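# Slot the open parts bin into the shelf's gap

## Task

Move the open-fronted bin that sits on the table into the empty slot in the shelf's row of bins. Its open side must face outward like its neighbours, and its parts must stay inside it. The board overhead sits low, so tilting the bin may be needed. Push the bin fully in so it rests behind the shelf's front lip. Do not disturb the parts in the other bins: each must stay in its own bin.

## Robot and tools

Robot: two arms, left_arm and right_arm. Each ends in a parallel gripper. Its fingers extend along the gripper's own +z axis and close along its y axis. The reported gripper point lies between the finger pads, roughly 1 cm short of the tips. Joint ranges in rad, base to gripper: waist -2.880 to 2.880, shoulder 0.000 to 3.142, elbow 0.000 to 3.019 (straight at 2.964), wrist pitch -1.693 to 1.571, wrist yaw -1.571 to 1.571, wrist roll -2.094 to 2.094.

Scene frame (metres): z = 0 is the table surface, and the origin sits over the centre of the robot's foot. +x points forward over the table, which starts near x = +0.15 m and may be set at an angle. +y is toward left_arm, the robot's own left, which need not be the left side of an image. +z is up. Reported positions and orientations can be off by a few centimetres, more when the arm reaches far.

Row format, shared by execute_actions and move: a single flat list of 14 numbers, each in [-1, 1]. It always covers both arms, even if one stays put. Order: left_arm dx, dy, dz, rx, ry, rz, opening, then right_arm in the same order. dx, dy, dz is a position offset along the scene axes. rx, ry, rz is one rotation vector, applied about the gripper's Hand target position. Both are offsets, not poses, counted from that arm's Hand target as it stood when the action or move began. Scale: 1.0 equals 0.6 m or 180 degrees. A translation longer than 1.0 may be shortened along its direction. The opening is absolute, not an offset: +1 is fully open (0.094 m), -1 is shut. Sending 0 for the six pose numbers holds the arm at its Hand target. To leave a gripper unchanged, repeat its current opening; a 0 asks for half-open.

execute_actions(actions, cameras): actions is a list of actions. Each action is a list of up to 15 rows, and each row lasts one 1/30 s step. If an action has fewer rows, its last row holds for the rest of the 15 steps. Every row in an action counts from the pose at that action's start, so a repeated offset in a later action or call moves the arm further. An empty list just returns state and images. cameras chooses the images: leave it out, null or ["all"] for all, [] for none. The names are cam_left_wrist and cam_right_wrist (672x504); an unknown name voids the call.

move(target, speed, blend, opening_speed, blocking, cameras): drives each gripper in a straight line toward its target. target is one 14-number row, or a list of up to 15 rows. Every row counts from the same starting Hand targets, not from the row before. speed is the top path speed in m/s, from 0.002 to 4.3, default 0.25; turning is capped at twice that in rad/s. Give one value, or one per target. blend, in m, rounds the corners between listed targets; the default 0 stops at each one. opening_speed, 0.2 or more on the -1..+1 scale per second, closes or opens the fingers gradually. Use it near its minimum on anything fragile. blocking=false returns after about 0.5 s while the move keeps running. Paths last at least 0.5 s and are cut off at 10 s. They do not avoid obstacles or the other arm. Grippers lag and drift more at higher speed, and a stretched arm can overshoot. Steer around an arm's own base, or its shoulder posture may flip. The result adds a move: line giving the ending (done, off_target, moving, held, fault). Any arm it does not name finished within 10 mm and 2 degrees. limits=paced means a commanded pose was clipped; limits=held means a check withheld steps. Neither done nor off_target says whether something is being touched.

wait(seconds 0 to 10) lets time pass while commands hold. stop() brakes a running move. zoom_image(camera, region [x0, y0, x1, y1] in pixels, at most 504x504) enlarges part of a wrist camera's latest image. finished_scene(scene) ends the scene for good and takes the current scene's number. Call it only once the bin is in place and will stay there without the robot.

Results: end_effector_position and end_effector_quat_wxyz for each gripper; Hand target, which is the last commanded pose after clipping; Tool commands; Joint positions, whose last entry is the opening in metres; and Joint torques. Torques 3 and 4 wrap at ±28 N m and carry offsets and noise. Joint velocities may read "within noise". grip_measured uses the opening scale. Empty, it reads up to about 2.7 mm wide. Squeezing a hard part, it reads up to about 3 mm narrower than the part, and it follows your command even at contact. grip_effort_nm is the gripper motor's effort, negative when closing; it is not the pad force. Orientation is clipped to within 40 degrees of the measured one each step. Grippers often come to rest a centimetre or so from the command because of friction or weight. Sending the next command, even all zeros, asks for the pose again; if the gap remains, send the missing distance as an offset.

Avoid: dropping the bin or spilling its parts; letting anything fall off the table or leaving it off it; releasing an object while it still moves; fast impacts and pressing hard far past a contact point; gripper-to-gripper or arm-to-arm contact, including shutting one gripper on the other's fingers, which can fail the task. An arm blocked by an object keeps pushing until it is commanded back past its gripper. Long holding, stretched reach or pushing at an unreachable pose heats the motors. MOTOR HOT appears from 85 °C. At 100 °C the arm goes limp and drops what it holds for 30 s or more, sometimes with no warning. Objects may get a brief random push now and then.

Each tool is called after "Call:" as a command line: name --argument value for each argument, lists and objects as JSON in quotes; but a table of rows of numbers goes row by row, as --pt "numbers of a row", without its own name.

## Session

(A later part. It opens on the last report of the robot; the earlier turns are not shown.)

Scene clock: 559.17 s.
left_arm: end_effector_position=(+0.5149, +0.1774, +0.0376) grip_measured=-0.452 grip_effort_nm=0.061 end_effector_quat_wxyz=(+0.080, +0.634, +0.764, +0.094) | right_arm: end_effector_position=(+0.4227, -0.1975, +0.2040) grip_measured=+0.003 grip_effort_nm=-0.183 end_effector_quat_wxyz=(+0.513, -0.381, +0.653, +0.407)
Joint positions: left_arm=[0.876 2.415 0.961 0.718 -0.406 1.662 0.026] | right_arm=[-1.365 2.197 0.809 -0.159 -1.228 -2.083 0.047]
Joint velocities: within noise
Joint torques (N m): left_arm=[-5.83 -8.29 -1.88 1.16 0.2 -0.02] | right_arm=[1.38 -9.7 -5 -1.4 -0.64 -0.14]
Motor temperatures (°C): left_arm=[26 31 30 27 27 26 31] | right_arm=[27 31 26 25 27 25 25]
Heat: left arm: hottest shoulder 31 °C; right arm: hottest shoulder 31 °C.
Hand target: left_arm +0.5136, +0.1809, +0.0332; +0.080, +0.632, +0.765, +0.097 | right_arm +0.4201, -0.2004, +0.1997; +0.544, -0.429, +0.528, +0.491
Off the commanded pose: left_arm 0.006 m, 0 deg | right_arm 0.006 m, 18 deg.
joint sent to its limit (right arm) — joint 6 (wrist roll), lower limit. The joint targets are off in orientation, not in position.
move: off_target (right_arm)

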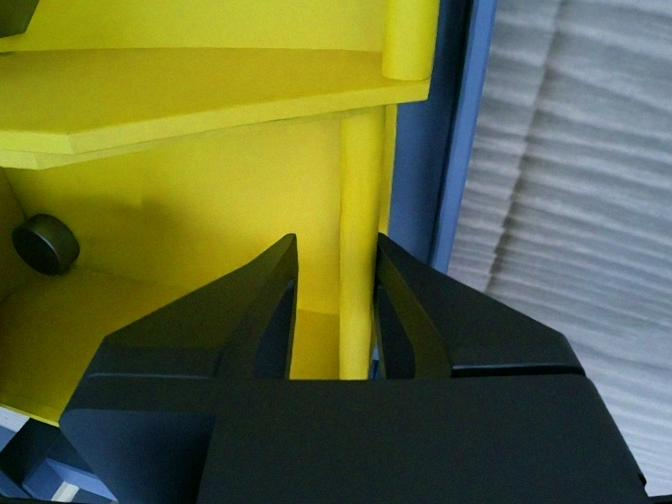

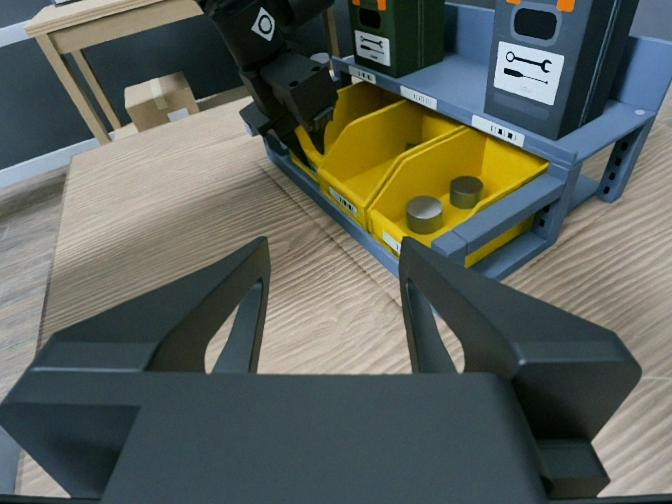

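Call:
move --pt "-0.016 -0.003 0.006 0 0 0 -0.45 0 0 0 0 0 0 0" --pt "-0.05 -0.009 0.15 0 0 0 -0.45 0 0 0 0 0 0 0" --speed 0.05

Scene clock: 565.63 s.
left_arm: end_effector_position=(+0.4824, +0.1804, +0.1102) grip_measured=-0.451 grip_effort_nm=0.042 end_effector_quat_wxyz=(+0.072, +0.632, +0.766, +0.096) | right_arm: end_effector_position=(+0.4227, -0.1975, +0.2040) grip_measured=+0.003 grip_effort_nm=-0.188 end_effector_quat_wxyz=(+0.513, -0.381, +0.653, +0.407)
Joint positions: left_arm=[0.813 2.268 0.742 0.76 -0.468 1.609 0.026] | right_arm=[-1.365 2.197 0.809 -0.159 -1.228 -2.083 0.047]
Joint velocities: within noise
Joint torques (N m): left_arm=[-8.12 -10.11 -4.18 0.94 -0.12 -0.2] | right_arm=[1.38 -9.58 -4.98 -1.39 -0.64 -0.14]
Motor temperatures (°C): left_arm=[26 31 30 27 27 26 31] | right_arm=[27 31 26 25 27 25 25]
Heat: left arm: hottest shoulder 31 °C; right arm: hottest shoulder 31 °C.
Hand target: left_arm +0.4836, +0.1755, +0.1232; +0.080, +0.632, +0.765, +0.097 | right_arm +0.4201, -0.2004, +0.1997; +0.544, -0.429, +0.528, +0.491
Off the commanded pose: left_arm 0.014 m, 1 deg | right_arm 0.006 m, 18 deg.
joint sent to its limit (right arm) — joint 6 (wrist roll), lower limit. The joint targets are off in orientation, not in position.
move: off_target (left_arm, right_arm)

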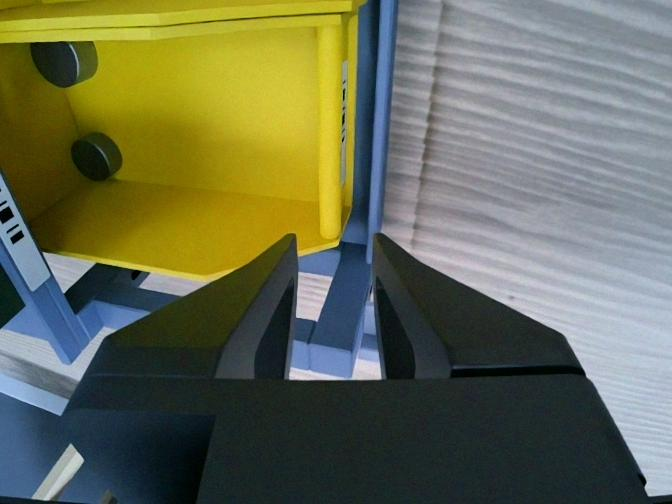

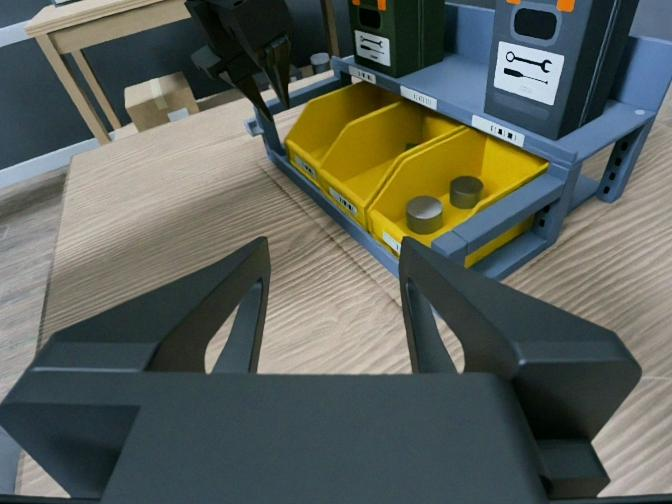

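Call:
zoom_image --camera "cam_right_wrist" --region '[230, 50, 480, 270]'

Call:
zoom_image --camera "cam_left_wrist" --region '[0, 0, 450, 400]'

Scaled by 2.016 from the camera's 672x504 image, which has a finer 960x720 frame.

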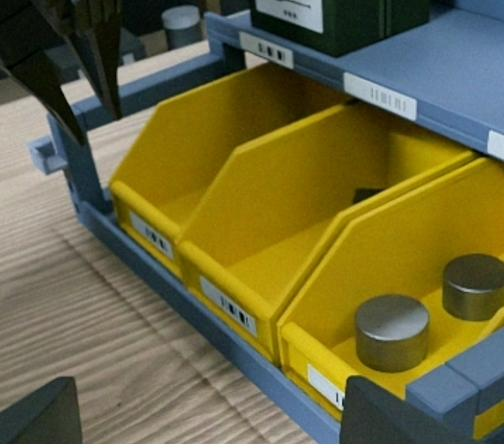

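Scaled by 1.120 from the camera's 672x504 image, which has a finer 960x720 frame.

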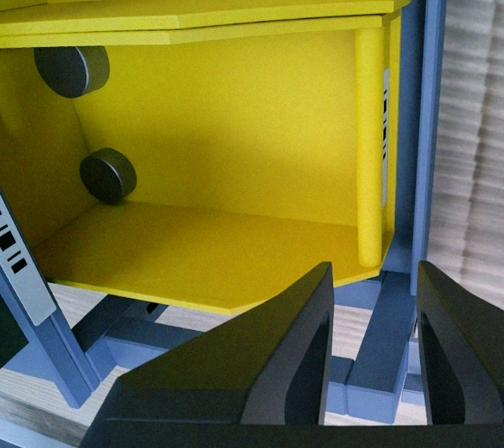

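Call:
finished_scene --scene 1

The scene is finished: the task was done.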